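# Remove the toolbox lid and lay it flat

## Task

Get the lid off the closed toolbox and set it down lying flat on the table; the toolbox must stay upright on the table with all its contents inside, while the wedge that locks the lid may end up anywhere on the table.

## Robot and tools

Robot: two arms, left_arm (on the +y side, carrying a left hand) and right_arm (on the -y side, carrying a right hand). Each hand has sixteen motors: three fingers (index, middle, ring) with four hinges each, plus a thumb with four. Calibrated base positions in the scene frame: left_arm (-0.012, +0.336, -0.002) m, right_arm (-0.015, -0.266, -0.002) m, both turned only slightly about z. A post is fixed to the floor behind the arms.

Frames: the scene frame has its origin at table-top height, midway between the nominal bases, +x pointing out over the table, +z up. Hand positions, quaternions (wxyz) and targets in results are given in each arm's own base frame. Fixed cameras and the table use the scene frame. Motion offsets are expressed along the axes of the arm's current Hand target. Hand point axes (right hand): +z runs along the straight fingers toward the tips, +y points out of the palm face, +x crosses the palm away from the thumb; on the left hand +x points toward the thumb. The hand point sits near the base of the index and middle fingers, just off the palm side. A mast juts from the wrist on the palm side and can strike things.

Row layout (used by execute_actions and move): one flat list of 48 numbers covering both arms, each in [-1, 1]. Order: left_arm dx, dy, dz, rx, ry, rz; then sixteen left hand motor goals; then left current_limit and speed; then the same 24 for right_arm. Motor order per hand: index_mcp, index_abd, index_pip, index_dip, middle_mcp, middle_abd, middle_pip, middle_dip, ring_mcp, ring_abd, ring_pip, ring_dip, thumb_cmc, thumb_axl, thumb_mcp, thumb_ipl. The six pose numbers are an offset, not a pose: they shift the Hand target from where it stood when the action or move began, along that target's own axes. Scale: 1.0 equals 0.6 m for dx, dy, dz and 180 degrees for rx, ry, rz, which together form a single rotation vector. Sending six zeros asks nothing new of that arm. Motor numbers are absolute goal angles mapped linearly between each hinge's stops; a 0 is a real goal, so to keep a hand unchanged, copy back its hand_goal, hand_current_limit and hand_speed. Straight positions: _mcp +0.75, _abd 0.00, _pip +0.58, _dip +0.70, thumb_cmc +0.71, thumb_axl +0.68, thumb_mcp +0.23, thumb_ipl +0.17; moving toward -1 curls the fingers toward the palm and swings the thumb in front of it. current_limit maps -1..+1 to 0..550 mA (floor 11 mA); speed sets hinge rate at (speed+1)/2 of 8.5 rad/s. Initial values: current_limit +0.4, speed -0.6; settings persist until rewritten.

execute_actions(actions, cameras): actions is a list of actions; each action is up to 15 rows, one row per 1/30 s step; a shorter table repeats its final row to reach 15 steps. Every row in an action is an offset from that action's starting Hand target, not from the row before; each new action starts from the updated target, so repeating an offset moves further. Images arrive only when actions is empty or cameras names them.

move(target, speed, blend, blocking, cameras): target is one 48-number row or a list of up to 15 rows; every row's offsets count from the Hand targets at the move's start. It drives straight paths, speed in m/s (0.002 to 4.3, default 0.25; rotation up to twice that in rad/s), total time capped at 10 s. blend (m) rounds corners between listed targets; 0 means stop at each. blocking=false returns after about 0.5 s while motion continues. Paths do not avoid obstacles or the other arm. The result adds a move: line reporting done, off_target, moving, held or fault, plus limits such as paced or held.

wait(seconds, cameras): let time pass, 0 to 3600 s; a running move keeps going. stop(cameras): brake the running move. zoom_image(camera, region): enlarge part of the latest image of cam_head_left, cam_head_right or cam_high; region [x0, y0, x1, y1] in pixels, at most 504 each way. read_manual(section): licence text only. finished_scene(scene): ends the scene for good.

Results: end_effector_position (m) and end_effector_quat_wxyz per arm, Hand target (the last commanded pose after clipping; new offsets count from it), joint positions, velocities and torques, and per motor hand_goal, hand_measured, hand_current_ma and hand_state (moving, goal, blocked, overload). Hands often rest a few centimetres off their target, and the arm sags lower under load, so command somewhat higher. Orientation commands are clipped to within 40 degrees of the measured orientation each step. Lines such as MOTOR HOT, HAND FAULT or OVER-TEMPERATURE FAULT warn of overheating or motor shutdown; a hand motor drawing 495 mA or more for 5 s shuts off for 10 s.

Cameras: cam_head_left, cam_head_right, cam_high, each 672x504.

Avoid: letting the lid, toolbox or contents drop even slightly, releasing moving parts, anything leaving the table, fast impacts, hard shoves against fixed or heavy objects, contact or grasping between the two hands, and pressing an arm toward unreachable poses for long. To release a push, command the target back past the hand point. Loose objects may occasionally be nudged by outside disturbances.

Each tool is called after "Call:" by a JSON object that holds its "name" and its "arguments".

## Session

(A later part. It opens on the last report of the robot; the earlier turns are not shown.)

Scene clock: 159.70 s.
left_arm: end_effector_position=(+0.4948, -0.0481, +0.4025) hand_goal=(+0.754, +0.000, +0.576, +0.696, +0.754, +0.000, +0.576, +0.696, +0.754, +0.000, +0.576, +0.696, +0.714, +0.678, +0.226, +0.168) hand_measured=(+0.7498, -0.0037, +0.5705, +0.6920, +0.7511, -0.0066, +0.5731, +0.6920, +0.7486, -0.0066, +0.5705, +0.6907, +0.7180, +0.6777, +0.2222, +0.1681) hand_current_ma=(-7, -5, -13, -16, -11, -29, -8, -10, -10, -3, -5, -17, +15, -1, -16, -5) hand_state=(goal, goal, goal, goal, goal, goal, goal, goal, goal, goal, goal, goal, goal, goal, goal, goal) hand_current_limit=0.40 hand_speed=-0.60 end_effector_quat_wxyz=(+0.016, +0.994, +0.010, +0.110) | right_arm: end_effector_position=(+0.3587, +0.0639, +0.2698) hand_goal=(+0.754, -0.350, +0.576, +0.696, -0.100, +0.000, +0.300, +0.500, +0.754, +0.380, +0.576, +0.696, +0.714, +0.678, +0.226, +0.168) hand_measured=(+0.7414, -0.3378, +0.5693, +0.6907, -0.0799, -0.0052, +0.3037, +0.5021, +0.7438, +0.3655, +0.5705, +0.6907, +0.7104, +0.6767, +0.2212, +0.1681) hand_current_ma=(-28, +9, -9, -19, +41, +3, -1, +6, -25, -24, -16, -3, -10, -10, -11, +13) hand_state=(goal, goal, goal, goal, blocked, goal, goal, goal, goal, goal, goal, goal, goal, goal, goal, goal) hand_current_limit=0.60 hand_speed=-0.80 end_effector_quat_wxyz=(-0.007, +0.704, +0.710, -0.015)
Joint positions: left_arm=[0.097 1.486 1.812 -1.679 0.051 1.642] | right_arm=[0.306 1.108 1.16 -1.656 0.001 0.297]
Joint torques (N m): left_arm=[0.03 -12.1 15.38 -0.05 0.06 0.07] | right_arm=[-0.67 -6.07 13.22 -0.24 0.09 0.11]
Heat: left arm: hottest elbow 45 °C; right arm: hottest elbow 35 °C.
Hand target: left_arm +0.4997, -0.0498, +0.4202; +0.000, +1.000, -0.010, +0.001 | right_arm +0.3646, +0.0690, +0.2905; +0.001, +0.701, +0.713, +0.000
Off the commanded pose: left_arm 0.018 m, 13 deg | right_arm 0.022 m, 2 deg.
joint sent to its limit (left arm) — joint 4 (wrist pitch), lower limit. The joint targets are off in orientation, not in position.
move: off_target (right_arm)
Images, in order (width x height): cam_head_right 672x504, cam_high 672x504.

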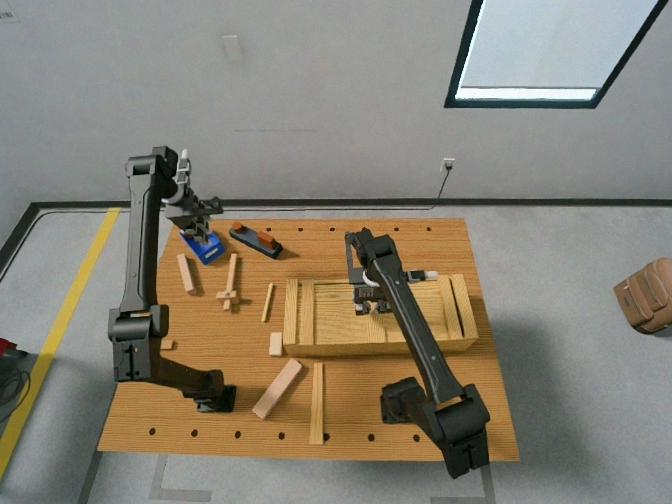

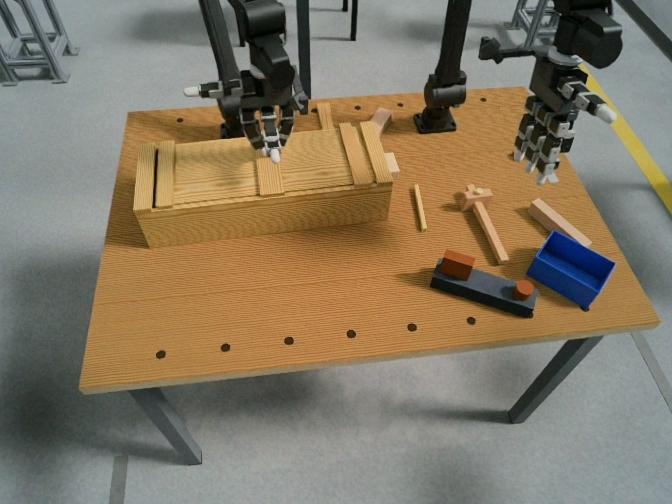

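Call:
{"name": "move", "arguments": {"target": [[0,0,0,0,0,0,0.754,0,0.576,0.696,0.754,0,0.576,0.696,0.754,0,0.576,0.696,0.714,0.678,0.226,0.168,0.4,-0.6, 0,0,-0.05,0,0,0,0.754,0.0,0.576,0.696,-0.1,0,0.3,0.5,0.754,0,0.576,0.696,0.714,0.678,0.226,0.168,0.5,-0.4],[-0.15,0.2,0,0,0,-0.5,0.754,0,0.576,0.696,0.754,0,0.576,0.696,0.754,0,0.576,0.696,0.714,0.678,0.226,0.168,0.4,-0.6, -0.424,-0.154,-0.08,0,0,0.505,1,0,0.314,0.55,1,0,0.314,0.55,1,0,0.314,0.55,0.714,0.678,0.226,0.168,0.5,-0.4]], "speed": 0.2, "cameras": ["all"]}}

Scene clock: 169.20 s.
left_arm: end_effector_position=(+0.4074, -0.1644, +0.4149) hand_goal=(+0.754, +0.000, +0.576, +0.696, +0.754, +0.000, +0.576, +0.696, +0.754, +0.000, +0.576, +0.696, +0.714, +0.678, +0.226, +0.168) hand_measured=(+0.7571, -0.0037, +0.5705, +0.6920, +0.7571, -0.0066, +0.5744, +0.6920, +0.7583, +0.0021, +0.5731, +0.6920, +0.7180, +0.6767, +0.2212, +0.1681) hand_current_ma=(+3, -15, -23, -2, +5, -25, +0, -4, +17, -1, +2, -12, +5, -16, -15, -12) hand_state=(goal, goal, goal, goal, goal, goal, goal, goal, goal, goal, goal, goal, goal, goal, goal, goal) hand_current_limit=0.40 hand_speed=-0.60 end_effector_quat_wxyz=(+0.108, +0.713, +0.691, +0.049) | right_arm: end_effector_position=(+0.2718, -0.1812, +0.3190) hand_goal=(+1.000, +0.000, +0.314, +0.550, +1.000, +0.000, +0.314, +0.550, +1.000, +0.000, +0.314, +0.550, +0.714, +0.678, +0.226, +0.168) hand_measured=(+0.9971, -0.0023, +0.3152, +0.5505, +0.9995, -0.0037, +0.3088, +0.5493, +0.9983, -0.0037, +0.3139, +0.5505, +0.7192, +0.6767, +0.2212, +0.1681) hand_current_ma=(-7, -4, -8, +0, -3, -5, -19, -5, -5, -15, -13, +17, +13, -1, -8, +9) hand_state=(goal, goal, goal, goal, goal, goal, goal, goal, goal, goal, goal, goal, goal, goal, goal, goal) hand_current_limit=0.50 hand_speed=-0.40 end_effector_quat_wxyz=(+0.022, +0.999, +0.008, +0.028)
Joint positions: left_arm=[-0.536 1.22 1.564 -1.679 -0.037 -0.5] | right_arm=[-0.3 1.112 1.278 -1.67 0.026 1.253]
Joint torques (N m): left_arm=[-0.38 -7.3 12.48 -0.06 -0.1 -0.21] | right_arm=[-2.61 -5.77 14.16 -0.05 0.1 0.15]
Heat: left arm: hottest elbow 45 °C; right arm: hottest elbow 36 °C.
Hand target: left_arm +0.4074, -0.1681, +0.4199; +0.000, +0.714, +0.700, +0.000 | right_arm +0.2762, -0.1869, +0.3384; +0.000, +1.000, +0.000, +0.000
Off the commanded pose: left_arm 0.006 m, 14 deg | right_arm 0.021 m, 4 deg.
joint sent to its limit (left arm) — joint 4 (wrist pitch), lower limit. The joint targets are off in orientation, not in position.
joint sent to its limit (right arm) — joint 4 (wrist pitch), lower limit. The joint targets are off in orientation, not in position.
move: off_target (left_arm, right_arm); target 2's new numbers were sent with right_arm's hand 0.021 m and 4 deg from that target

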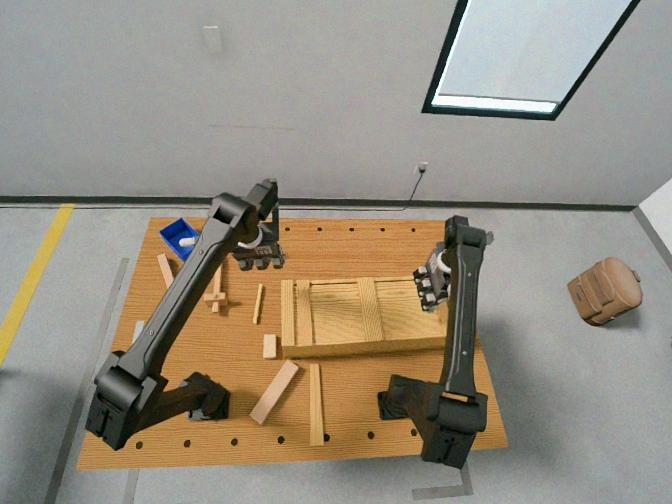

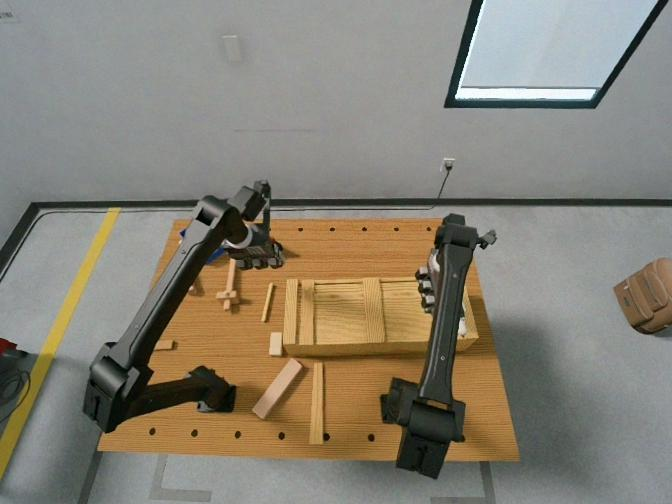

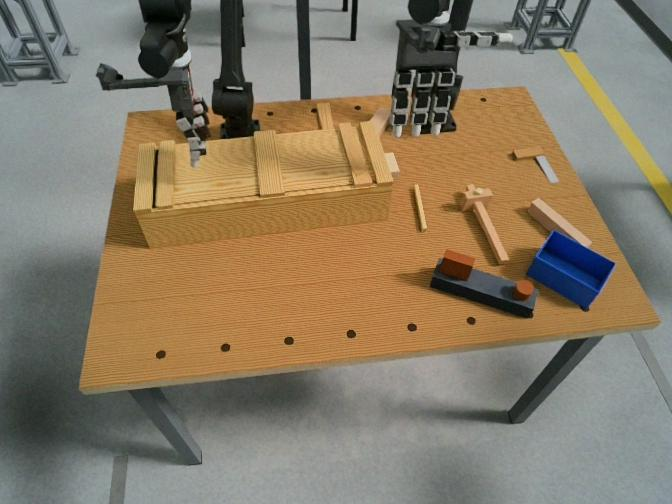

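Call:
{"name": "zoom_image", "arguments": {"camera": "cam_head_left", "region": [270, 260, 400, 370]}}

Call:
{"name": "zoom_image", "arguments": {"camera": "cam_head_right", "region": [270, 260, 400, 370]}}

Call:
{"name": "zoom_image", "arguments": {"camera": "cam_high", "region": [120, 110, 260, 250]}}

Call:
{"name": "zoom_image", "arguments": {"camera": "cam_high", "region": [260, 90, 400, 230]}}

Scaled by 3.877 from the camera's image (finer frame: 960x720).

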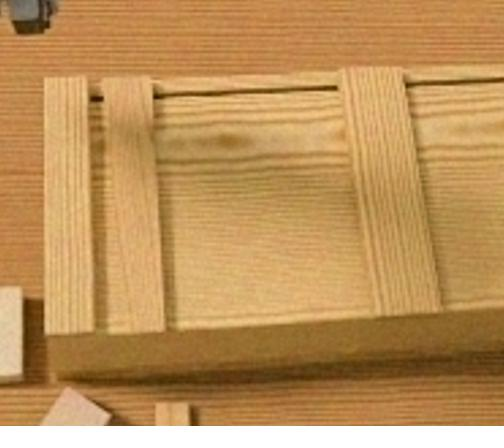

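Scaled by 3.877 from the camera's image (finer frame: 960x720).

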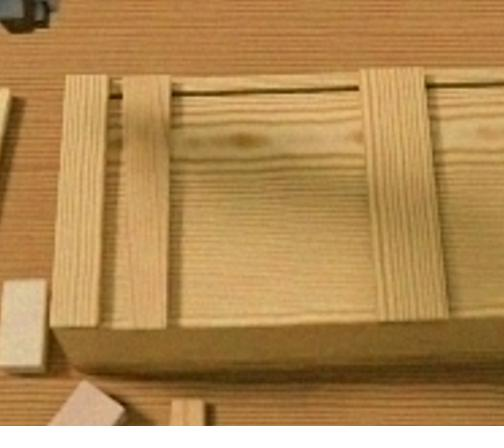

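Scaled by 3.600 from the camera's image (finer frame: 960x720).

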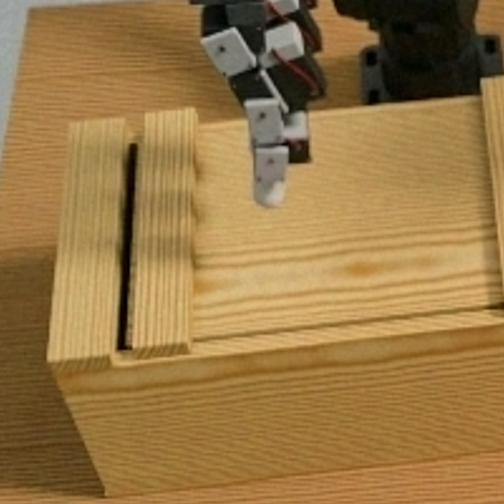

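Scaled by 3.600 from the camera's image (finer frame: 960x720).

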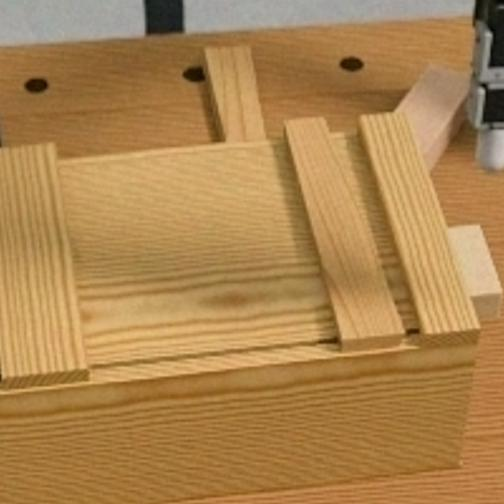

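Call:
{"name": "move", "arguments": {"target": [-0.4516,-0.1647,0.15,0,0,0.486,0.754,0,0.576,0.75,0.754,0,0.576,0.75,0.754,0,0.576,0.75,0.714,0.678,0.226,0.168,0.4,-0.4, 0,0,0.06,0,0,0,1,0,0.314,0.55,1,0,0.314,0.55,1,0,0.314,0.55,0.714,0.678,0.226,0.168,0.5,-0.4], "speed": 0.2, "cameras": ["all"]}}

Scene clock: 176.10 s.
left_arm: end_effector_position=(+0.3022, -0.4263, +0.3110) hand_goal=(+0.754, +0.000, +0.576, +0.750, +0.754, +0.000, +0.576, +0.750, +0.754, +0.000, +0.576, +0.750, +0.714, +0.678, +0.226, +0.168) hand_measured=(+0.7498, +0.0051, +0.5718, +0.7493, +0.7511, -0.0037, +0.5731, +0.7493, +0.7511, +0.0021, +0.5718, +0.7493, +0.7079, +0.6777, +0.2222, +0.1681) hand_current_ma=(-11, +0, -12, -3, -11, -18, -19, -14, -12, +17, -3, -5, -3, -3, -17, -3) hand_state=(goal, goal, goal, goal, goal, goal, goal, goal, goal, goal, goal, goal, goal, goal, goal, goal) hand_current_limit=0.40 hand_speed=-0.40 end_effector_quat_wxyz=(+0.004, +1.000, +0.026, +0.000) | right_arm: end_effector_position=(+0.2790, -0.1832, +0.3034) hand_goal=(+1.000, +0.000, +0.314, +0.550, +1.000, +0.000, +0.314, +0.550, +1.000, +0.000, +0.314, +0.550, +0.714, +0.678, +0.226, +0.168) hand_measured=(+0.9971, -0.0023, +0.3152, +0.5493, +0.9995, -0.0037, +0.3088, +0.5493, +0.9983, -0.0052, +0.3088, +0.5505, +0.7192, +0.6767, +0.2212, +0.1672) hand_current_ma=(-5, -7, -3, -10, -12, -4, -17, +1, -13, -11, -8, +12, +10, -4, -9, -1) hand_state=(goal, goal, goal, goal, goal, goal, goal, goal, goal, goal, goal, goal, goal, goal, goal, goal) hand_current_limit=0.50 hand_speed=-0.40 end_effector_quat_wxyz=(+0.005, +1.000, +0.004, +0.010)
Joint positions: left_arm=[-0.891 1.488 1.604 -1.68 0.004 0.628] | right_arm=[-0.312 1.158 1.278 -1.67 0.003 1.252]
Joint torques (N m): left_arm=[-0.38 -12.04 15.23 -0.55 -0.19 0.08] | right_arm=[-2.08 -5.77 9.55 -0.09 -0.09 0]
Heat: left arm: hottest elbow 44 °C; right arm: hottest elbow 36 °C.
Hand target: left_arm +0.3035, -0.4370, +0.3298; +0.000, +1.000, +0.012, +0.000 | right_arm +0.2762, -0.1869, +0.3025; +0.000, +1.000, +0.000, +0.001
Off the commanded pose: left_arm 0.022 m, 2 deg | right_arm 0.005 m, 1 deg.
joint sent to its limit (left arm) — joint 4 (wrist pitch), lower limit. The joint targets still meet the commanded pose.
joint sent to its limit (right arm) — joint 4 (wrist pitch), lower limit. The joint targets still meet the commanded pose.
move: off_target (left_arm)

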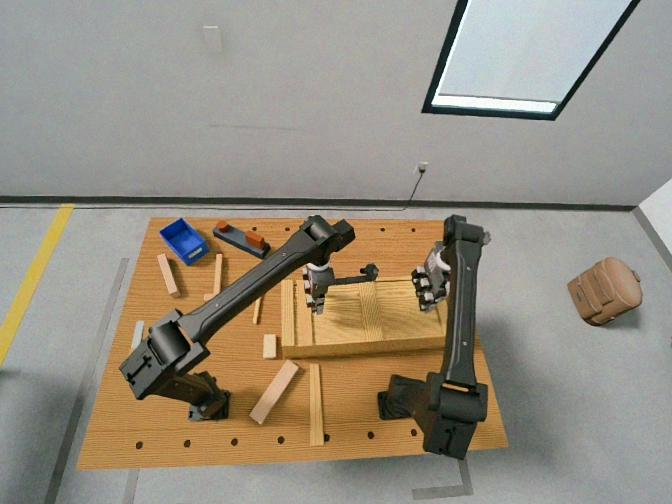

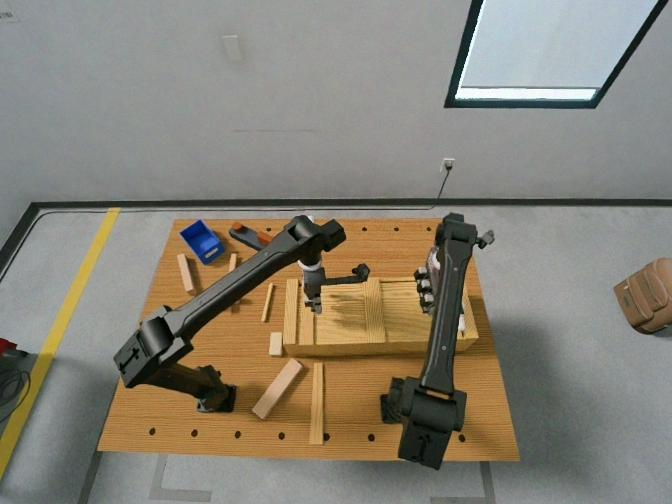

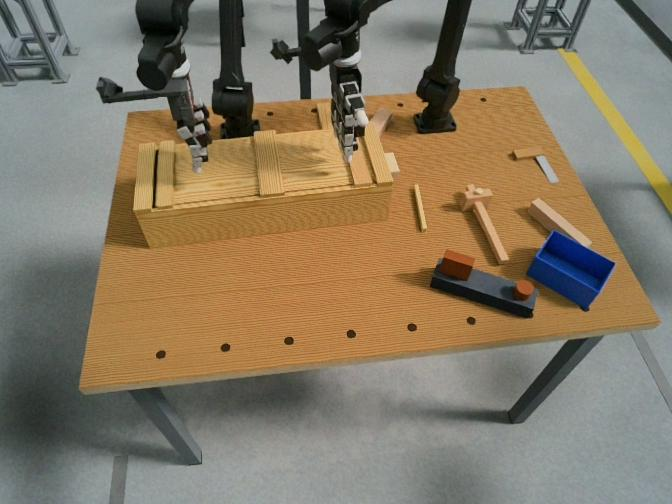

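Call:
{"name": "move", "arguments": {"target": [0,0,0.108,0,0,0,0.754,0,0.576,0.75,0.754,0,0.576,0.75,0.754,0,0.576,0.75,0.714,0.678,0.226,0.168,0.4,-0.4, -0.025,0,0.081,0,0,0,1,0,0.314,0.55,1,0,0.314,0.55,1,0,0.314,0.55,0.714,0.678,0.226,0.168,0.5,-0.4], "speed": 0.1, "cameras": ["all"]}}

Call:
{"name": "zoom_image", "arguments": {"camera": "cam_high", "region": [120, 80, 420, 260]}}

Call:
{"name": "zoom_image", "arguments": {"camera": "cam_head_left", "region": [270, 260, 470, 370]}}

Scene clock: 177.63 s.
left_arm: end_effector_position=(+0.3059, -0.4310, +0.2694) hand_goal=(+0.754, +0.000, +0.576, +0.750, +0.754, +0.000, +0.576, +0.750, +0.754, +0.000, +0.576, +0.750, +0.714, +0.678, +0.226, +0.168) hand_measured=(+0.7498, +0.0051, +0.5718, +0.7493, +0.7511, -0.0037, +0.5731, +0.7480, +0.7511, +0.0021, +0.5718, +0.7493, +0.7092, +0.6777, +0.2222, +0.1681) hand_current_ma=(-18, +10, -9, -5, -3, -22, -14, -6, -10, +14, +3, -7, -23, -5, -13, +1) hand_state=(goal, goal, goal, goal, goal, goal, goal, goal, goal, goal, goal, goal, goal, goal, goal, goal) hand_current_limit=0.40 hand_speed=-0.40 end_effector_quat_wxyz=(-0.001, +1.000, +0.025, -0.002) | right_arm: end_effector_position=(+0.2642, -0.1830, +0.2579) hand_goal=(+1.000, +0.000, +0.314, +0.550, +1.000, +0.000, +0.314, +0.550, +1.000, +0.000, +0.314, +0.550, +0.714, +0.678, +0.226, +0.168) hand_measured=(+0.9959, -0.0052, +0.3075, +0.5493, +0.9983, -0.0037, +0.3088, +0.5493, +0.9983, +0.0065, +0.3088, +0.5442, +0.7154, +0.6767, +0.2212, +0.1672) hand_current_ma=(-6, -11, -8, -6, -8, +12, -19, -6, -5, +8, -6, +2, +15, -10, -8, +1) hand_state=(goal, goal, goal, goal, goal, goal, goal, goal, goal, goal, goal, goal, goal, goal, goal, goal) hand_current_limit=0.50 hand_speed=-0.40 end_effector_quat_wxyz=(+0.000, +1.000, +0.004, -0.001)
Joint positions: left_arm=[-0.892 1.504 1.515 -1.586 0.002 0.629] | right_arm=[-0.328 1.128 1.138 -1.582 0 1.236]
Joint torques (N m): left_arm=[-0.44 -12.57 10.22 0.59 -0.21 0.08] | right_arm=[-2.43 -6.59 7.84 0.69 0.03 0]
Heat: left arm: hottest elbow 44 °C; right arm: hottest elbow 36 °C.
Hand target: left_arm +0.3036, -0.4371, +0.2652; +0.000, +1.000, +0.012, +0.001 | right_arm +0.2613, -0.1869, +0.2538; +0.000, +1.000, +0.000, +0.000
Off the commanded pose: left_arm 0.008 m, 1 deg | right_arm 0.006 m, 0 deg.
move: done

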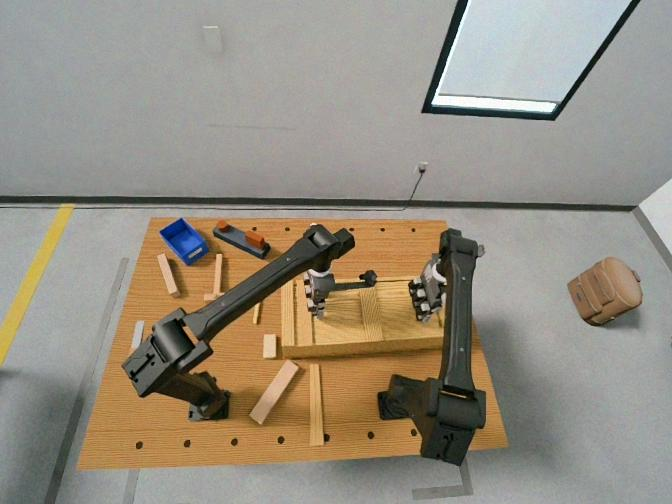

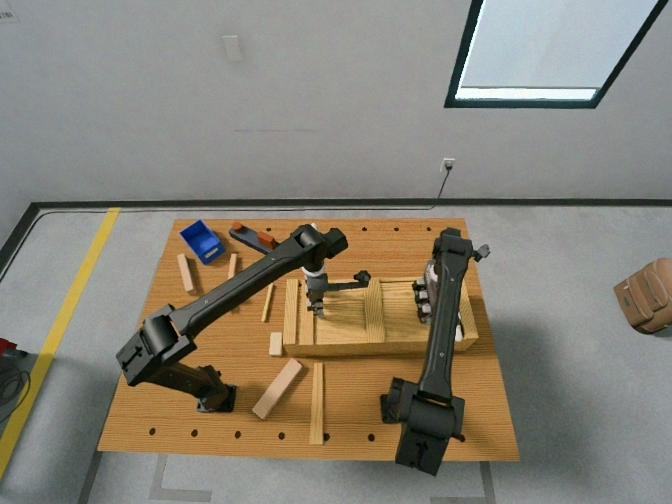

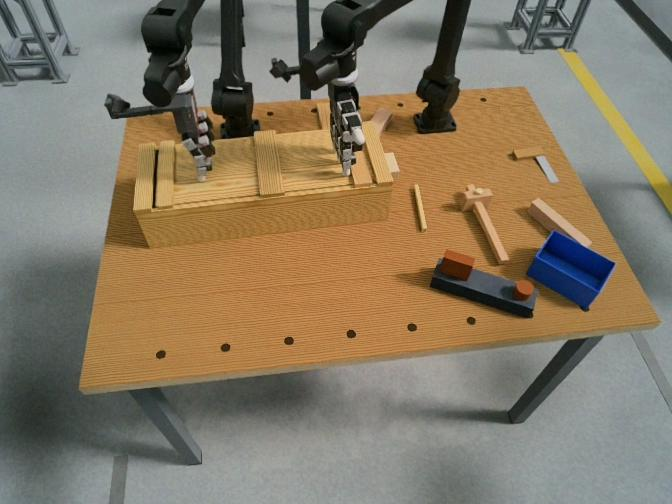

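Scaled by 1.680 from the camera's image (finer frame: 960x720).

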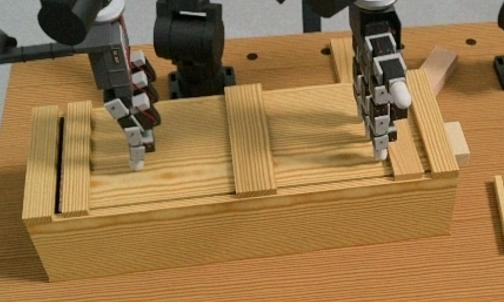

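Scaled by 2.520 from the camera's image (finer frame: 960x720).

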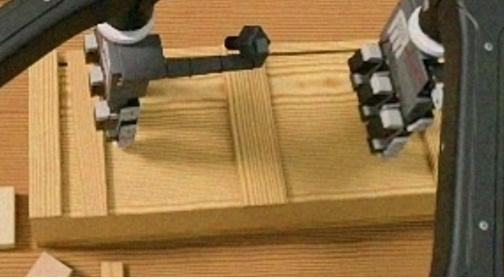

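Call:
{"name": "move", "arguments": {"target": [0,-0.004,0.01,0,0,0,0.754,0,0.576,0.75,0.754,0,0.576,0.75,0.754,0,0.576,0.75,0.714,0.678,0.226,0.168,0.4,-0.4, 0,0.075,0.003,0,0,0,1,0,0.314,0.55,1,0,0.314,0.55,1,0,0.314,0.55,0.714,0.678,0.226,0.168,0.5,-0.4], "speed": 0.06, "cameras": ["cam_high", "cam_head_left", "cam_head_right"]}}

Call:
{"name": "zoom_image", "arguments": {"camera": "cam_high", "region": [120, 80, 260, 220]}}

Call:
{"name": "zoom_image", "arguments": {"camera": "cam_high", "region": [300, 80, 420, 220]}}

Scene clock: 179.30 s.
left_arm: end_effector_position=(+0.3058, -0.4312, +0.2647) hand_goal=(+0.754, +0.000, +0.576, +0.750, +0.754, +0.000, +0.576, +0.750, +0.754, +0.000, +0.576, +0.750, +0.714, +0.678, +0.226, +0.168) hand_measured=(+0.7498, +0.0007, +0.5757, +0.7557, +0.7511, -0.0066, +0.5744, +0.7557, +0.7498, -0.0023, +0.5744, +0.7544, +0.7079, +0.6777, +0.2222, +0.1681) hand_current_ma=(-16, +2, +0, +25, -19, -20, +0, +23, -10, +11, +3, +0, -9, -6, -9, -19) hand_state=(goal, goal, goal, goal, goal, goal, goal, goal, goal, goal, goal, goal, goal, goal, goal, goal) hand_current_limit=0.40 hand_speed=-0.40 end_effector_quat_wxyz=(-0.001, +1.000, +0.023, -0.002) | right_arm: end_effector_position=(+0.2585, -0.2136, +0.2537) hand_goal=(+1.000, +0.000, +0.314, +0.550, +1.000, +0.000, +0.314, +0.550, +1.000, +0.000, +0.314, +0.550, +0.714, +0.678, +0.226, +0.168) hand_measured=(+0.9959, -0.0052, +0.3075, +0.5493, +0.9983, -0.0037, +0.3075, +0.5493, +1.0000, -0.0286, +0.3948, +0.5926, +0.7104, +0.6767, +0.2212, +0.1672) hand_current_ma=(+1, -9, -15, -7, -8, -3, -25, -2, +7, -32, +188, +95, -2, -3, -8, +3) hand_state=(goal, goal, goal, goal, goal, goal, goal, goal, goal, blocked, blocked, blocked, goal, goal, goal, goal) hand_current_limit=0.50 hand_speed=-0.40 end_effector_quat_wxyz=(-0.013, +1.000, +0.017, +0.008)
Joint positions: left_arm=[-0.892 1.504 1.503 -1.572 0.002 0.632] | right_arm=[-0.446 1.135 1.138 -1.571 -0.03 1.09]
Joint torques (N m): left_arm=[-0.15 -12.98 9.46 0.65 -0.2 0.08] | right_arm=[-3.31 -3.66 10.62 0.87 1.37 0.12]
Heat: left arm: hottest elbow 44 °C; right arm: hottest elbow 35 °C.
Hand target: left_arm +0.3035, -0.4346, +0.2591; +0.000, +1.000, +0.012, +0.000 | right_arm +0.2613, -0.2318, +0.2520; +0.000, +1.000, +0.000, +0.000
Off the commanded pose: left_arm 0.007 m, 1 deg | right_arm 0.019 m, 3 deg.
move: off_target (right_arm)

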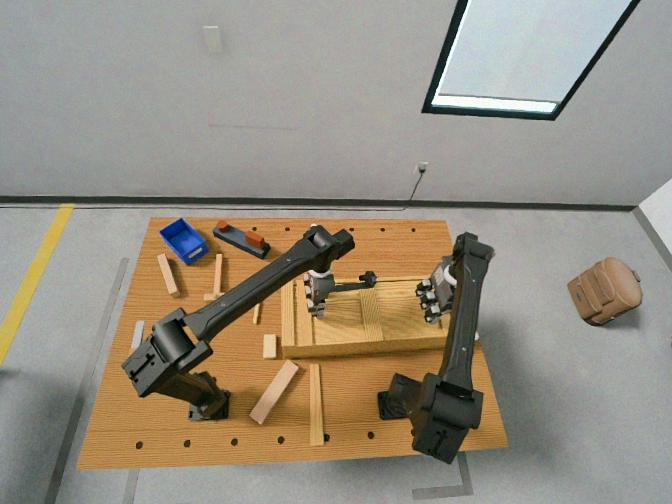

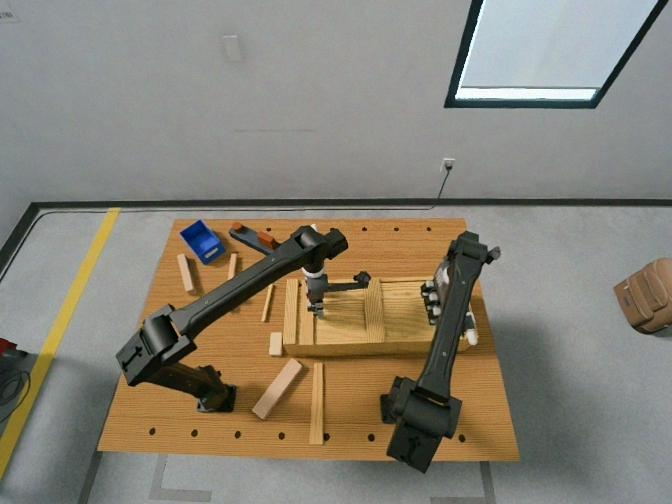

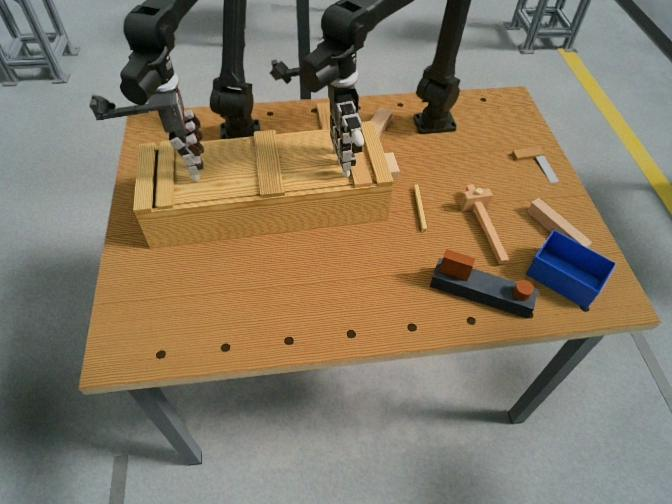

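Scaled by 3.600 from the camera's image (finer frame: 960x720).

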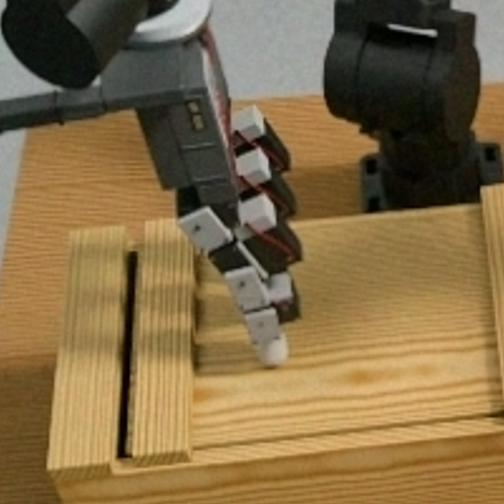

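Scaled by 3.600 from the camera's image (finer frame: 960x720).

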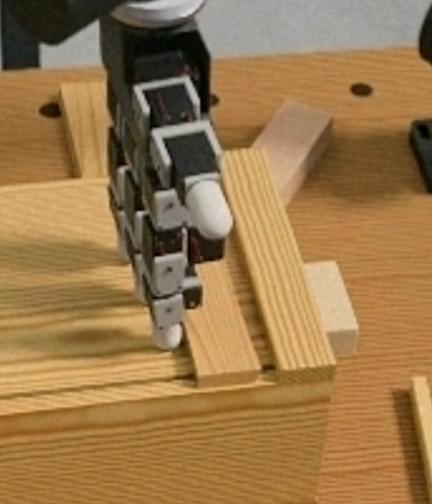

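Call:
{"name": "move", "arguments": {"target": [0,0,0,0,0,0,0.754,0,0.576,0.75,0.754,0,0.576,0.75,0.754,0,0.576,0.75,0.714,0.678,0.226,0.168,0.4,-0.4, 0,0,-0.045,0,0,0,1,0,0.314,0.55,1,0,0.314,0.55,1,0,0.314,0.55,0.714,0.678,0.226,0.168,0.5,-0.4], "speed": 0.06, "cameras": ["cam_high"]}}

Call:
{"name": "zoom_image", "arguments": {"camera": "cam_high", "region": [120, 80, 260, 220]}}

Scene clock: 180.67 s.
left_arm: end_effector_position=(+0.3058, -0.4312, +0.2647) hand_goal=(+0.754, +0.000, +0.576, +0.750, +0.754, +0.000, +0.576, +0.750, +0.754, +0.000, +0.576, +0.750, +0.714, +0.678, +0.226, +0.168) hand_measured=(+0.7511, +0.0007, +0.5757, +0.7557, +0.7511, -0.0066, +0.5744, +0.7557, +0.7498, -0.0023, +0.5744, +0.7544, +0.7092, +0.6777, +0.2212, +0.1672) hand_current_ma=(-17, -4, +4, +24, -16, -20, -7, +16, -3, +10, +9, +4, -19, +2, -25, -13) hand_state=(goal, goal, goal, goal, goal, goal, goal, goal, goal, goal, goal, goal, goal, goal, goal, goal) hand_current_limit=0.40 hand_speed=-0.40 end_effector_quat_wxyz=(-0.001, +1.000, +0.023, -0.002) | right_arm: end_effector_position=(+0.2555, -0.2232, +0.2607) hand_goal=(+1.000, +0.000, +0.314, +0.550, +1.000, +0.000, +0.314, +0.550, +1.000, +0.000, +0.314, +0.550, +0.714, +0.678, +0.226, +0.168) hand_measured=(+0.9971, -0.0052, +0.3088, +0.5493, +0.9983, -0.0052, +0.3088, +0.5493, +0.9971, -0.0096, +0.3126, +0.5556, +0.7104, +0.6777, +0.2212, +0.1681) hand_current_ma=(+0, -5, -16, -4, -3, -4, -19, +1, -4, -5, -5, +19, -4, +3, -7, +7) hand_state=(goal, goal, goal, goal, goal, goal, goal, goal, goal, goal, goal, goal, goal, goal, goal, goal) hand_current_limit=0.50 hand_speed=-0.40 end_effector_quat_wxyz=(-0.008, +1.000, +0.010, -0.013)
Joint positions: left_arm=[-0.892 1.504 1.503 -1.572 0.002 0.632] | right_arm=[-0.462 1.164 1.173 -1.61 -0.002 1.088]
Joint torques (N m): left_arm=[-0.21 -12.98 9.46 0.64 -0.2 0.08] | right_arm=[-2.26 -6.48 13.94 -0.28 0.14 0.13]
Heat: left arm: hottest elbow 44 °C; right arm: hottest elbow 35 °C.
Hand target: left_arm +0.3035, -0.4347, +0.2591; +0.000, +1.000, +0.012, +0.000 | right_arm +0.2613, -0.2318, +0.2790; +0.000, +1.000, +0.000, +0.001
Off the commanded pose: left_arm 0.007 m, 1 deg | right_arm 0.021 m, 2 deg.
move: off_target (right_arm)

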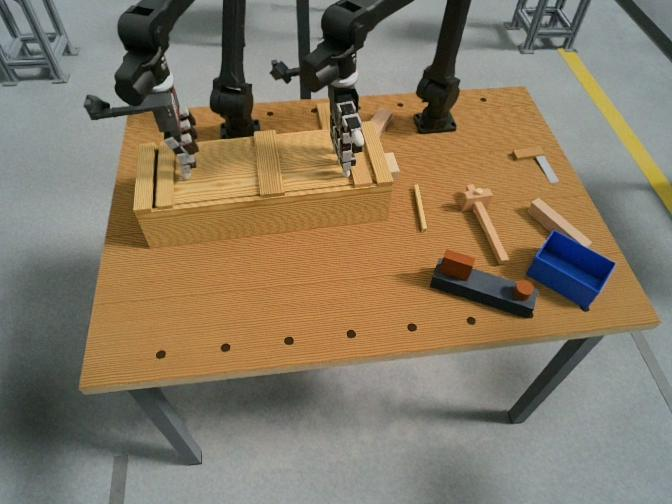

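Scaled by 3.600 from the camera's image (finer frame: 960x720).

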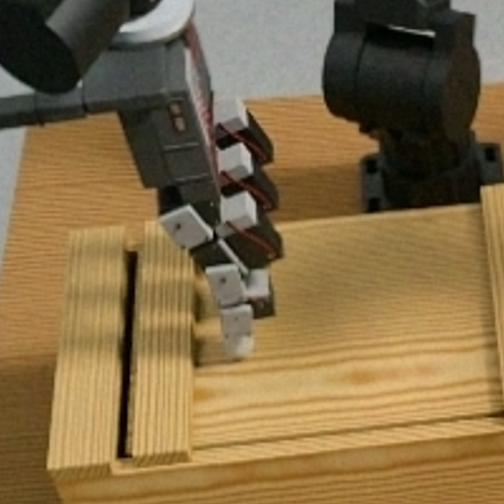

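Call:
{"name": "move", "arguments": {"target": [[0,0,0,0,0,0,0.85,0,0.576,0.75,0.85,0,0.576,0.75,0.85,0,0.576,0.75,0.714,0.678,0.226,0.168,0.6,-0.8, 0,0.035,-0.03,0,0,0,1,0,0.314,0.55,1,0,0.314,0.55,1,0,0.314,0.55,0.714,0.678,0.226,0.168,0.6,-0.4]], "speed": 0.05, "cameras": ["cam_high"]}}

Call:
{"name": "zoom_image", "arguments": {"camera": "cam_high", "region": [120, 80, 260, 220]}}

Call:
{"name": "zoom_image", "arguments": {"camera": "cam_high", "region": [300, 80, 420, 220]}}

Scene clock: 182.20 s.
left_arm: end_effector_position=(+0.3066, -0.4336, +0.2652) hand_goal=(+0.850, +0.000, +0.576, +0.750, +0.850, +0.000, +0.576, +0.750, +0.850, +0.000, +0.576, +0.750, +0.714, +0.678, +0.226, +0.168) hand_measured=(+0.8101, +0.0036, +0.5680, +0.7442, +0.8294, -0.0023, +0.5718, +0.7480, +0.8391, -0.0052, +0.5693, +0.7468, +0.7092, +0.6777, +0.2222, +0.1681) hand_current_ma=(-148, +4, -32, -7, -79, -12, -17, -18, -28, +8, -13, -26, -6, -5, -21, -10) hand_state=(blocked, goal, goal, goal, blocked, goal, goal, goal, goal, goal, goal, goal, goal, goal, goal, goal) hand_current_limit=0.60 hand_speed=-0.80 end_effector_quat_wxyz=(+0.004, +1.000, +0.022, +0.001) | right_arm: end_effector_position=(+0.2551, -0.2437, +0.2791) hand_goal=(+1.000, +0.000, +0.314, +0.550, +1.000, +0.000, +0.314, +0.550, +1.000, +0.000, +0.314, +0.550, +0.714, +0.678, +0.226, +0.168) hand_measured=(+0.9971, -0.0052, +0.3075, +0.5493, +0.9983, -0.0037, +0.3088, +0.5493, +0.9971, -0.0081, +0.3139, +0.5569, +0.7104, +0.6767, +0.2203, +0.1681) hand_current_ma=(+2, -10, -14, -14, -12, -3, -24, -14, -8, -17, +5, +14, -6, -4, -10, +2) hand_state=(goal, goal, goal, goal, goal, goal, goal, goal, goal, goal, goal, goal, goal, goal, goal, goal) hand_current_limit=0.60 hand_speed=-0.40 end_effector_quat_wxyz=(-0.008, +1.000, +0.003, -0.012)
Joint positions: left_arm=[-0.893 1.504 1.502 -1.562 0.003 0.635] | right_arm=[-0.518 1.193 1.244 -1.651 -0.001 1.047]
Joint torques (N m): left_arm=[-0.09 -13.04 9.55 0.23 -0.27 0.06] | right_arm=[-2.55 -6.42 13.86 -0.2 0.11 0.01]
Heat: left arm: hottest elbow 43 °C; right arm: hottest elbow 36 °C.
Hand target: left_arm +0.3036, -0.4347, +0.2592; +0.000, +1.000, +0.012, +0.001 | right_arm +0.2613, -0.2528, +0.2971; +0.000, +1.000, +0.000, +0.001
Off the commanded pose: left_arm 0.007 m, 1 deg | right_arm 0.021 m, 2 deg.
move: off_target (right_arm)

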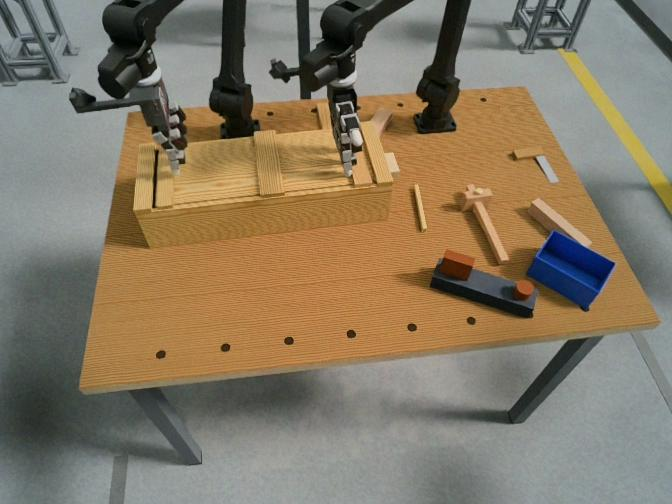

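Scaled by 3.600 from the camera's image (finer frame: 960x720).

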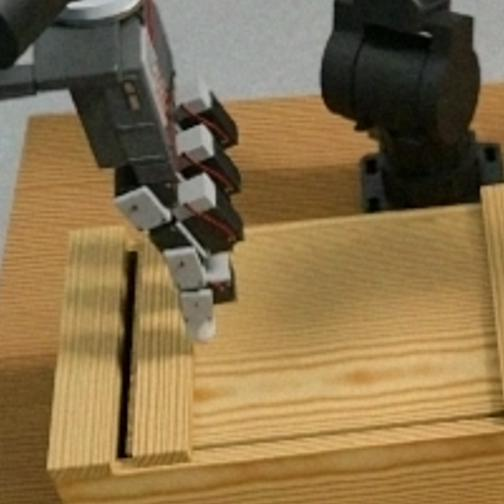

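Scaled by 3.600 from the camera's image (finer frame: 960x720).

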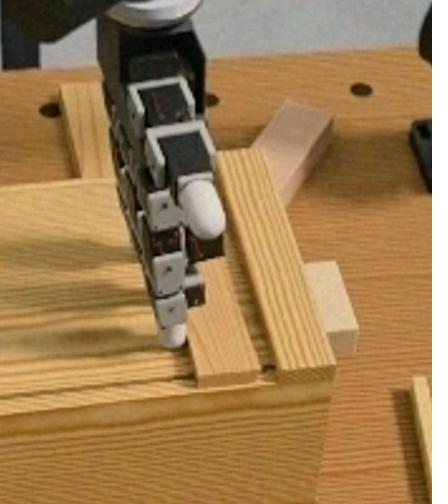

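Call:
{"name": "move", "arguments": {"target": [[0,0,0,0,0,0,0.85,0,0.576,0.75,0.85,0,0.576,0.75,0.85,0,0.576,0.75,0.714,0.678,0.226,0.168,0.6,-0.8, 0,-0.03,0.0,0,0,0,1,0,0.314,0.55,1,0,0.314,0.55,1,0,0.314,0.55,0.714,0.678,0.226,0.168,0.6,-0.4],[0,0,0,0,0,0,0.85,0,0.576,0.75,0.85,0,0.576,0.75,0.85,0,0.576,0.75,0.714,0.678,0.226,0.168,0.6,-0.8, 0,-0.03,0.067,0,0,0,1,0,0.314,0.55,1,0,0.314,0.55,1,0,0.314,0.55,0.714,0.678,0.226,0.168,0.6,-0.4]], "speed": 0.06, "cameras": ["cam_high"]}}

Call:
{"name": "zoom_image", "arguments": {"camera": "cam_high", "region": [120, 80, 260, 220]}}

Scene clock: 184.27 s.
left_arm: end_effector_position=(+0.3066, -0.4336, +0.2652) hand_goal=(+0.850, +0.000, +0.576, +0.750, +0.850, +0.000, +0.576, +0.750, +0.850, +0.000, +0.576, +0.750, +0.714, +0.678, +0.226, +0.168) hand_measured=(+0.8101, +0.0036, +0.5680, +0.7442, +0.8294, -0.0023, +0.5718, +0.7480, +0.8391, -0.0052, +0.5693, +0.7468, +0.7092, +0.6767, +0.2222, +0.1672) hand_current_ma=(-142, +18, -26, -9, -76, -20, -15, -14, -34, +6, -9, -10, -4, -11, -20, -11) hand_state=(blocked, goal, goal, goal, blocked, goal, goal, goal, goal, goal, goal, goal, goal, goal, goal, goal) hand_current_limit=0.60 hand_speed=-0.80 end_effector_quat_wxyz=(+0.004, +1.000, +0.022, +0.001) | right_arm: end_effector_position=(+0.2586, -0.2383, +0.2581) hand_goal=(+1.000, +0.000, +0.314, +0.550, +1.000, +0.000, +0.314, +0.550, +1.000, +0.000, +0.314, +0.550, +0.714, +0.678, +0.226, +0.168) hand_measured=(+0.9971, -0.0023, +0.3191, +0.5493, +0.9971, -0.0037, +0.3088, +0.5493, +0.9995, +0.0065, +0.3191, +0.5454, +0.7117, +0.6777, +0.2212, +0.1681) hand_current_ma=(-8, -1, +16, -10, -13, -3, -21, -1, +2, +10, +2, +0, +3, -3, -11, +3) hand_state=(goal, goal, goal, goal, goal, goal, goal, goal, goal, goal, goal, goal, goal, goal, goal, goal) hand_current_limit=0.60 hand_speed=-0.40 end_effector_quat_wxyz=(-0.004, +1.000, -0.003, -0.005)
Joint positions: left_arm=[-0.893 1.504 1.502 -1.562 0.003 0.635] | right_arm=[-0.498 1.184 1.182 -1.581 -0.002 1.078]
Joint torques (N m): left_arm=[-0.09 -13.04 9.55 0.23 -0.27 0.05] | right_arm=[-0.26 -7.94 8.21 0.75 0.11 0.13]
Heat: left arm: hottest elbow 43 °C; right arm: hottest elbow 36 °C.
Hand target: left_arm +0.3036, -0.4347, +0.2592; +0.000, +1.000, +0.012, +0.001 | right_arm +0.2613, -0.2349, +0.2568; +0.000, +1.000, +0.000, +0.000
Off the commanded pose: left_arm 0.007 m, 1 deg | right_arm 0.005 m, 1 deg.
move: done

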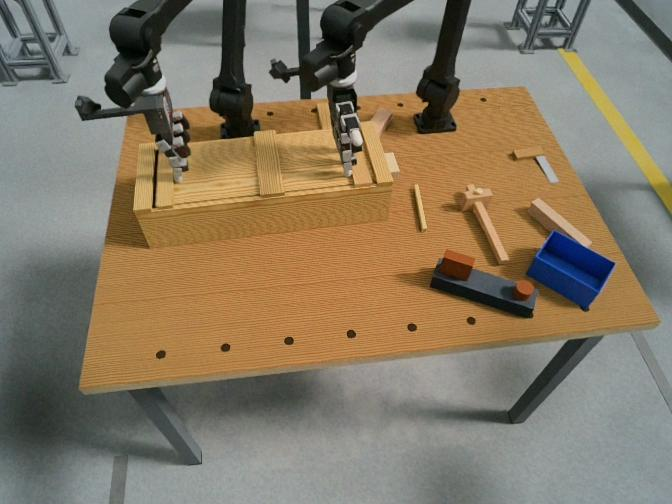

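Scaled by 3.600 from the camera's image (finer frame: 960x720).

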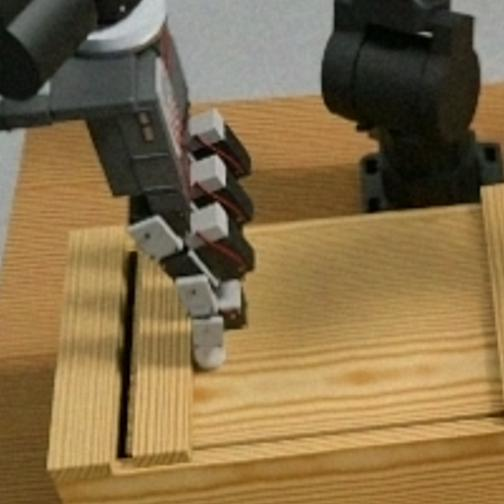

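Call:
{"name": "move", "arguments": {"target": [[0,-0.06,0,0,0,0,1,0,0.576,0.75,1,0,0.576,0.75,1,0,0.576,0.75,0.714,0.678,0.226,0.168,0.6,-0.8, 0,0.06,0.0,0,0,0,1,0,0.1,0.5,1,0,0.1,0.5,1,0,0.1,0.5,0.714,0.678,0.226,0.168,0.6,-0.8]], "speed": 0.05, "cameras": ["cam_high"]}}

Call:
{"name": "zoom_image", "arguments": {"camera": "cam_high", "region": [120, 80, 420, 260]}}

Scene clock: 185.77 s.
left_arm: end_effector_position=(+0.3006, -0.4299, +0.2715) hand_goal=(+1.000, +0.000, +0.576, +0.750, +1.000, +0.000, +0.576, +0.750, +1.000, +0.000, +0.576, +0.750, +0.714, +0.678, +0.226, +0.168) hand_measured=(+0.8837, +0.0080, +0.5231, +0.7276, +0.8946, +0.0080, +0.5269, +0.7225, +0.9127, +0.0065, +0.5141, +0.7251, +0.7205, +0.6767, +0.2222, +0.1681) hand_current_ma=(-442, +18, -181, -68, -392, +3, -161, -84, -315, +22, -196, -79, +17, -8, -13, -8) hand_state=(blocked, goal, blocked, blocked, blocked, goal, blocked, blocked, blocked, goal, blocked, blocked, goal, goal, goal, goal) hand_current_limit=0.60 hand_speed=-0.80 end_effector_quat_wxyz=(+0.034, +0.999, +0.005, +0.008) | right_arm: end_effector_position=(+0.2602, -0.2377, +0.2494) hand_goal=(+1.000, +0.000, +0.100, +0.500, +1.000, +0.000, +0.100, +0.500, +1.000, +0.000, +0.100, +0.500, +0.714, +0.678, +0.226, +0.168) hand_measured=(+1.0000, -0.0066, +0.1959, +0.5327, +1.0000, -0.0052, +0.1792, +0.5187, +1.0000, -0.0052, +0.1574, +0.5149, +0.7104, +0.6777, +0.2212, +0.1672) hand_current_ma=(-1, -6, +228, +61, -4, -7, +173, +38, -7, -1, +123, +34, -3, -3, -4, +7) hand_state=(goal, goal, blocked, blocked, goal, goal, blocked, goal, goal, goal, blocked, goal, goal, goal, goal, goal) hand_current_limit=0.60 hand_speed=-0.80 end_effector_quat_wxyz=(-0.032, +0.999, +0.012, +0.003)
Joint positions: left_arm=[-0.882 1.455 1.449 -1.503 0.03 0.678] | right_arm=[-0.527 1.19 1.176 -1.585 -0.058 1.018]
Joint torques (N m): left_arm=[3.14 -14.27 7.68 -1.89 -1.24 0.11] | right_arm=[-5.01 -5.01 12.03 1.16 2.68 -0.1]
Heat: left arm: hottest elbow 43 °C; right arm: hottest elbow 36 °C.
Hand target: left_arm +0.3027, -0.3987, +0.2592; +0.000, +1.000, +0.012, +0.001 | right_arm +0.2614, -0.2709, +0.2569; +0.000, +1.000, +0.000, +0.001
Off the commanded pose: left_arm 0.034 m, 4 deg | right_arm 0.034 m, 4 deg.
move: off_target (left_arm, right_arm)

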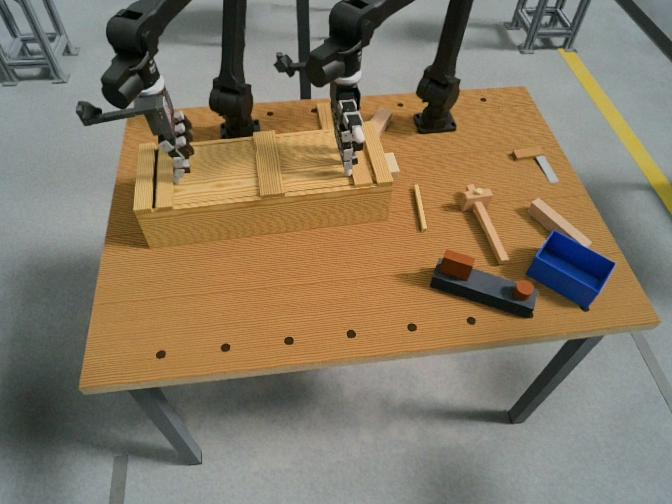

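Scaled by 1.680 from the camera's image (finer frame: 960x720).

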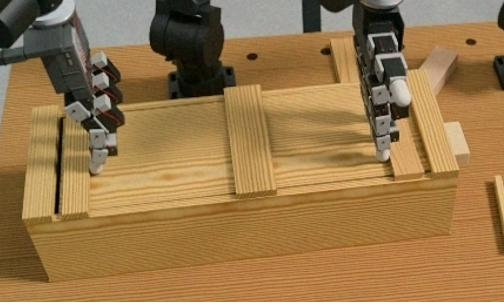

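Call:
{"name": "move", "arguments": {"target": [[0,-0.02,0,0,0,0,1,0,0.576,0.75,1,0,0.576,0.75,1,0,0.576,0.75,0.714,0.678,0.226,0.168,0.67,-0.8, 0,0.03,0.0,0,0,0,1,0,0.0,0.45,1,0,0.0,0.45,1,0,0.0,0.45,0.714,0.678,0.226,0.168,0.67,-0.8],[0,-0.02,0,0,0,0,1,0,0.576,0.75,1,0,0.576,0.75,1,0,0.576,0.75,0.714,0.678,0.226,0.168,0.67,-0.8, 0,0.03,-0.05,0,0,0,1,0,0.0,0.45,1,0,0.0,0.45,1,0,0.0,0.45,0.714,0.678,0.226,0.168,0.67,-0.8]], "speed": 0.05, "cameras": ["cam_high"]}}

Call:
{"name": "zoom_image", "arguments": {"camera": "cam_high", "region": [120, 80, 420, 260]}}

Scene clock: 187.77 s.
left_arm: end_effector_position=(+0.2988, -0.4255, +0.2742) hand_goal=(+1.000, +0.000, +0.576, +0.750, +1.000, +0.000, +0.576, +0.750, +1.000, +0.000, +0.576, +0.750, +0.714, +0.678, +0.226, +0.168) hand_measured=(+0.8813, +0.0080, +0.4974, +0.7174, +0.8801, +0.0065, +0.5167, +0.7149, +0.8970, +0.0065, +0.5025, +0.7187, +0.7192, +0.6777, +0.2222, +0.1672) hand_current_ma=(-455, +14, -271, -112, -441, +1, -200, -104, -376, +18, -238, -122, +23, +0, -16, -3) hand_state=(blocked, goal, blocked, blocked, blocked, goal, blocked, blocked, blocked, goal, blocked, blocked, goal, goal, goal, goal) hand_current_limit=0.67 hand_speed=-0.80 end_effector_quat_wxyz=(+0.043, +0.999, -0.001, +0.008) | right_arm: end_effector_position=(+0.2598, -0.2426, +0.2463) hand_goal=(+1.000, +0.000, +0.000, +0.450, +1.000, +0.000, +0.000, +0.450, +1.000, +0.000, +0.000, +0.450, +0.714, +0.678, +0.226, +0.168) hand_measured=(+1.0000, -0.0257, +0.1689, +0.5225, +1.0000, -0.0272, +0.1407, +0.5060, +1.0000, -0.0316, +0.1022, +0.4970, +0.7117, +0.6767, +0.2212, +0.1681) hand_current_ma=(+4, -38, +439, +163, -7, -39, +349, +120, +8, -49, +253, +113, -1, -2, -6, +9) hand_state=(goal, blocked, blocked, blocked, goal, blocked, blocked, blocked, goal, blocked, blocked, blocked, goal, goal, goal, goal) hand_current_limit=0.67 hand_speed=-0.80 end_effector_quat_wxyz=(-0.061, +0.998, +0.022, -0.020)
Joint positions: left_arm=[-0.871 1.435 1.43 -1.489 0.043 0.701] | right_arm=[-0.556 1.24 1.216 -1.647 -0.082 0.967]
Joint torques (N m): left_arm=[3.6 -14.27 7.39 -2.41 -1.73 0.08] | right_arm=[-5.54 -7.59 16.91 0.51 3.83 0.02]
Heat: left arm: hottest elbow 42 °C; right arm: hottest elbow 36 °C.
Hand target: left_arm +0.3024, -0.3867, +0.2591; +0.000, +1.000, +0.012, +0.000 | right_arm +0.2612, -0.2890, +0.2867; +0.000, +1.000, +0.000, +0.000
Off the commanded pose: left_arm 0.042 m, 5 deg | right_arm 0.062 m, 8 deg.
move: off_target (left_arm, right_arm)

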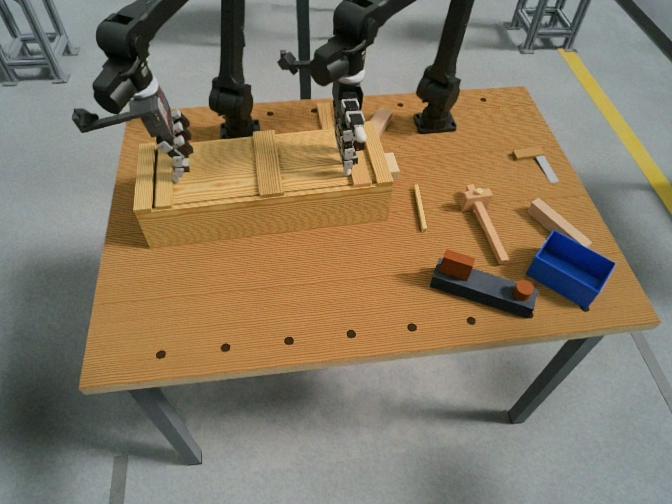

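Scaled by 1.680 from the camera's image (finer frame: 960x720).

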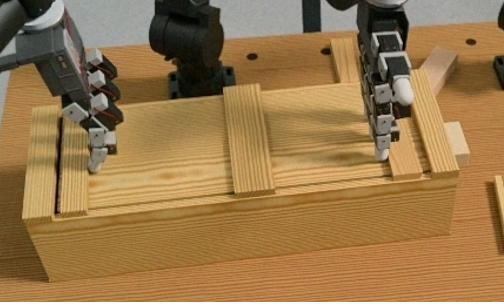

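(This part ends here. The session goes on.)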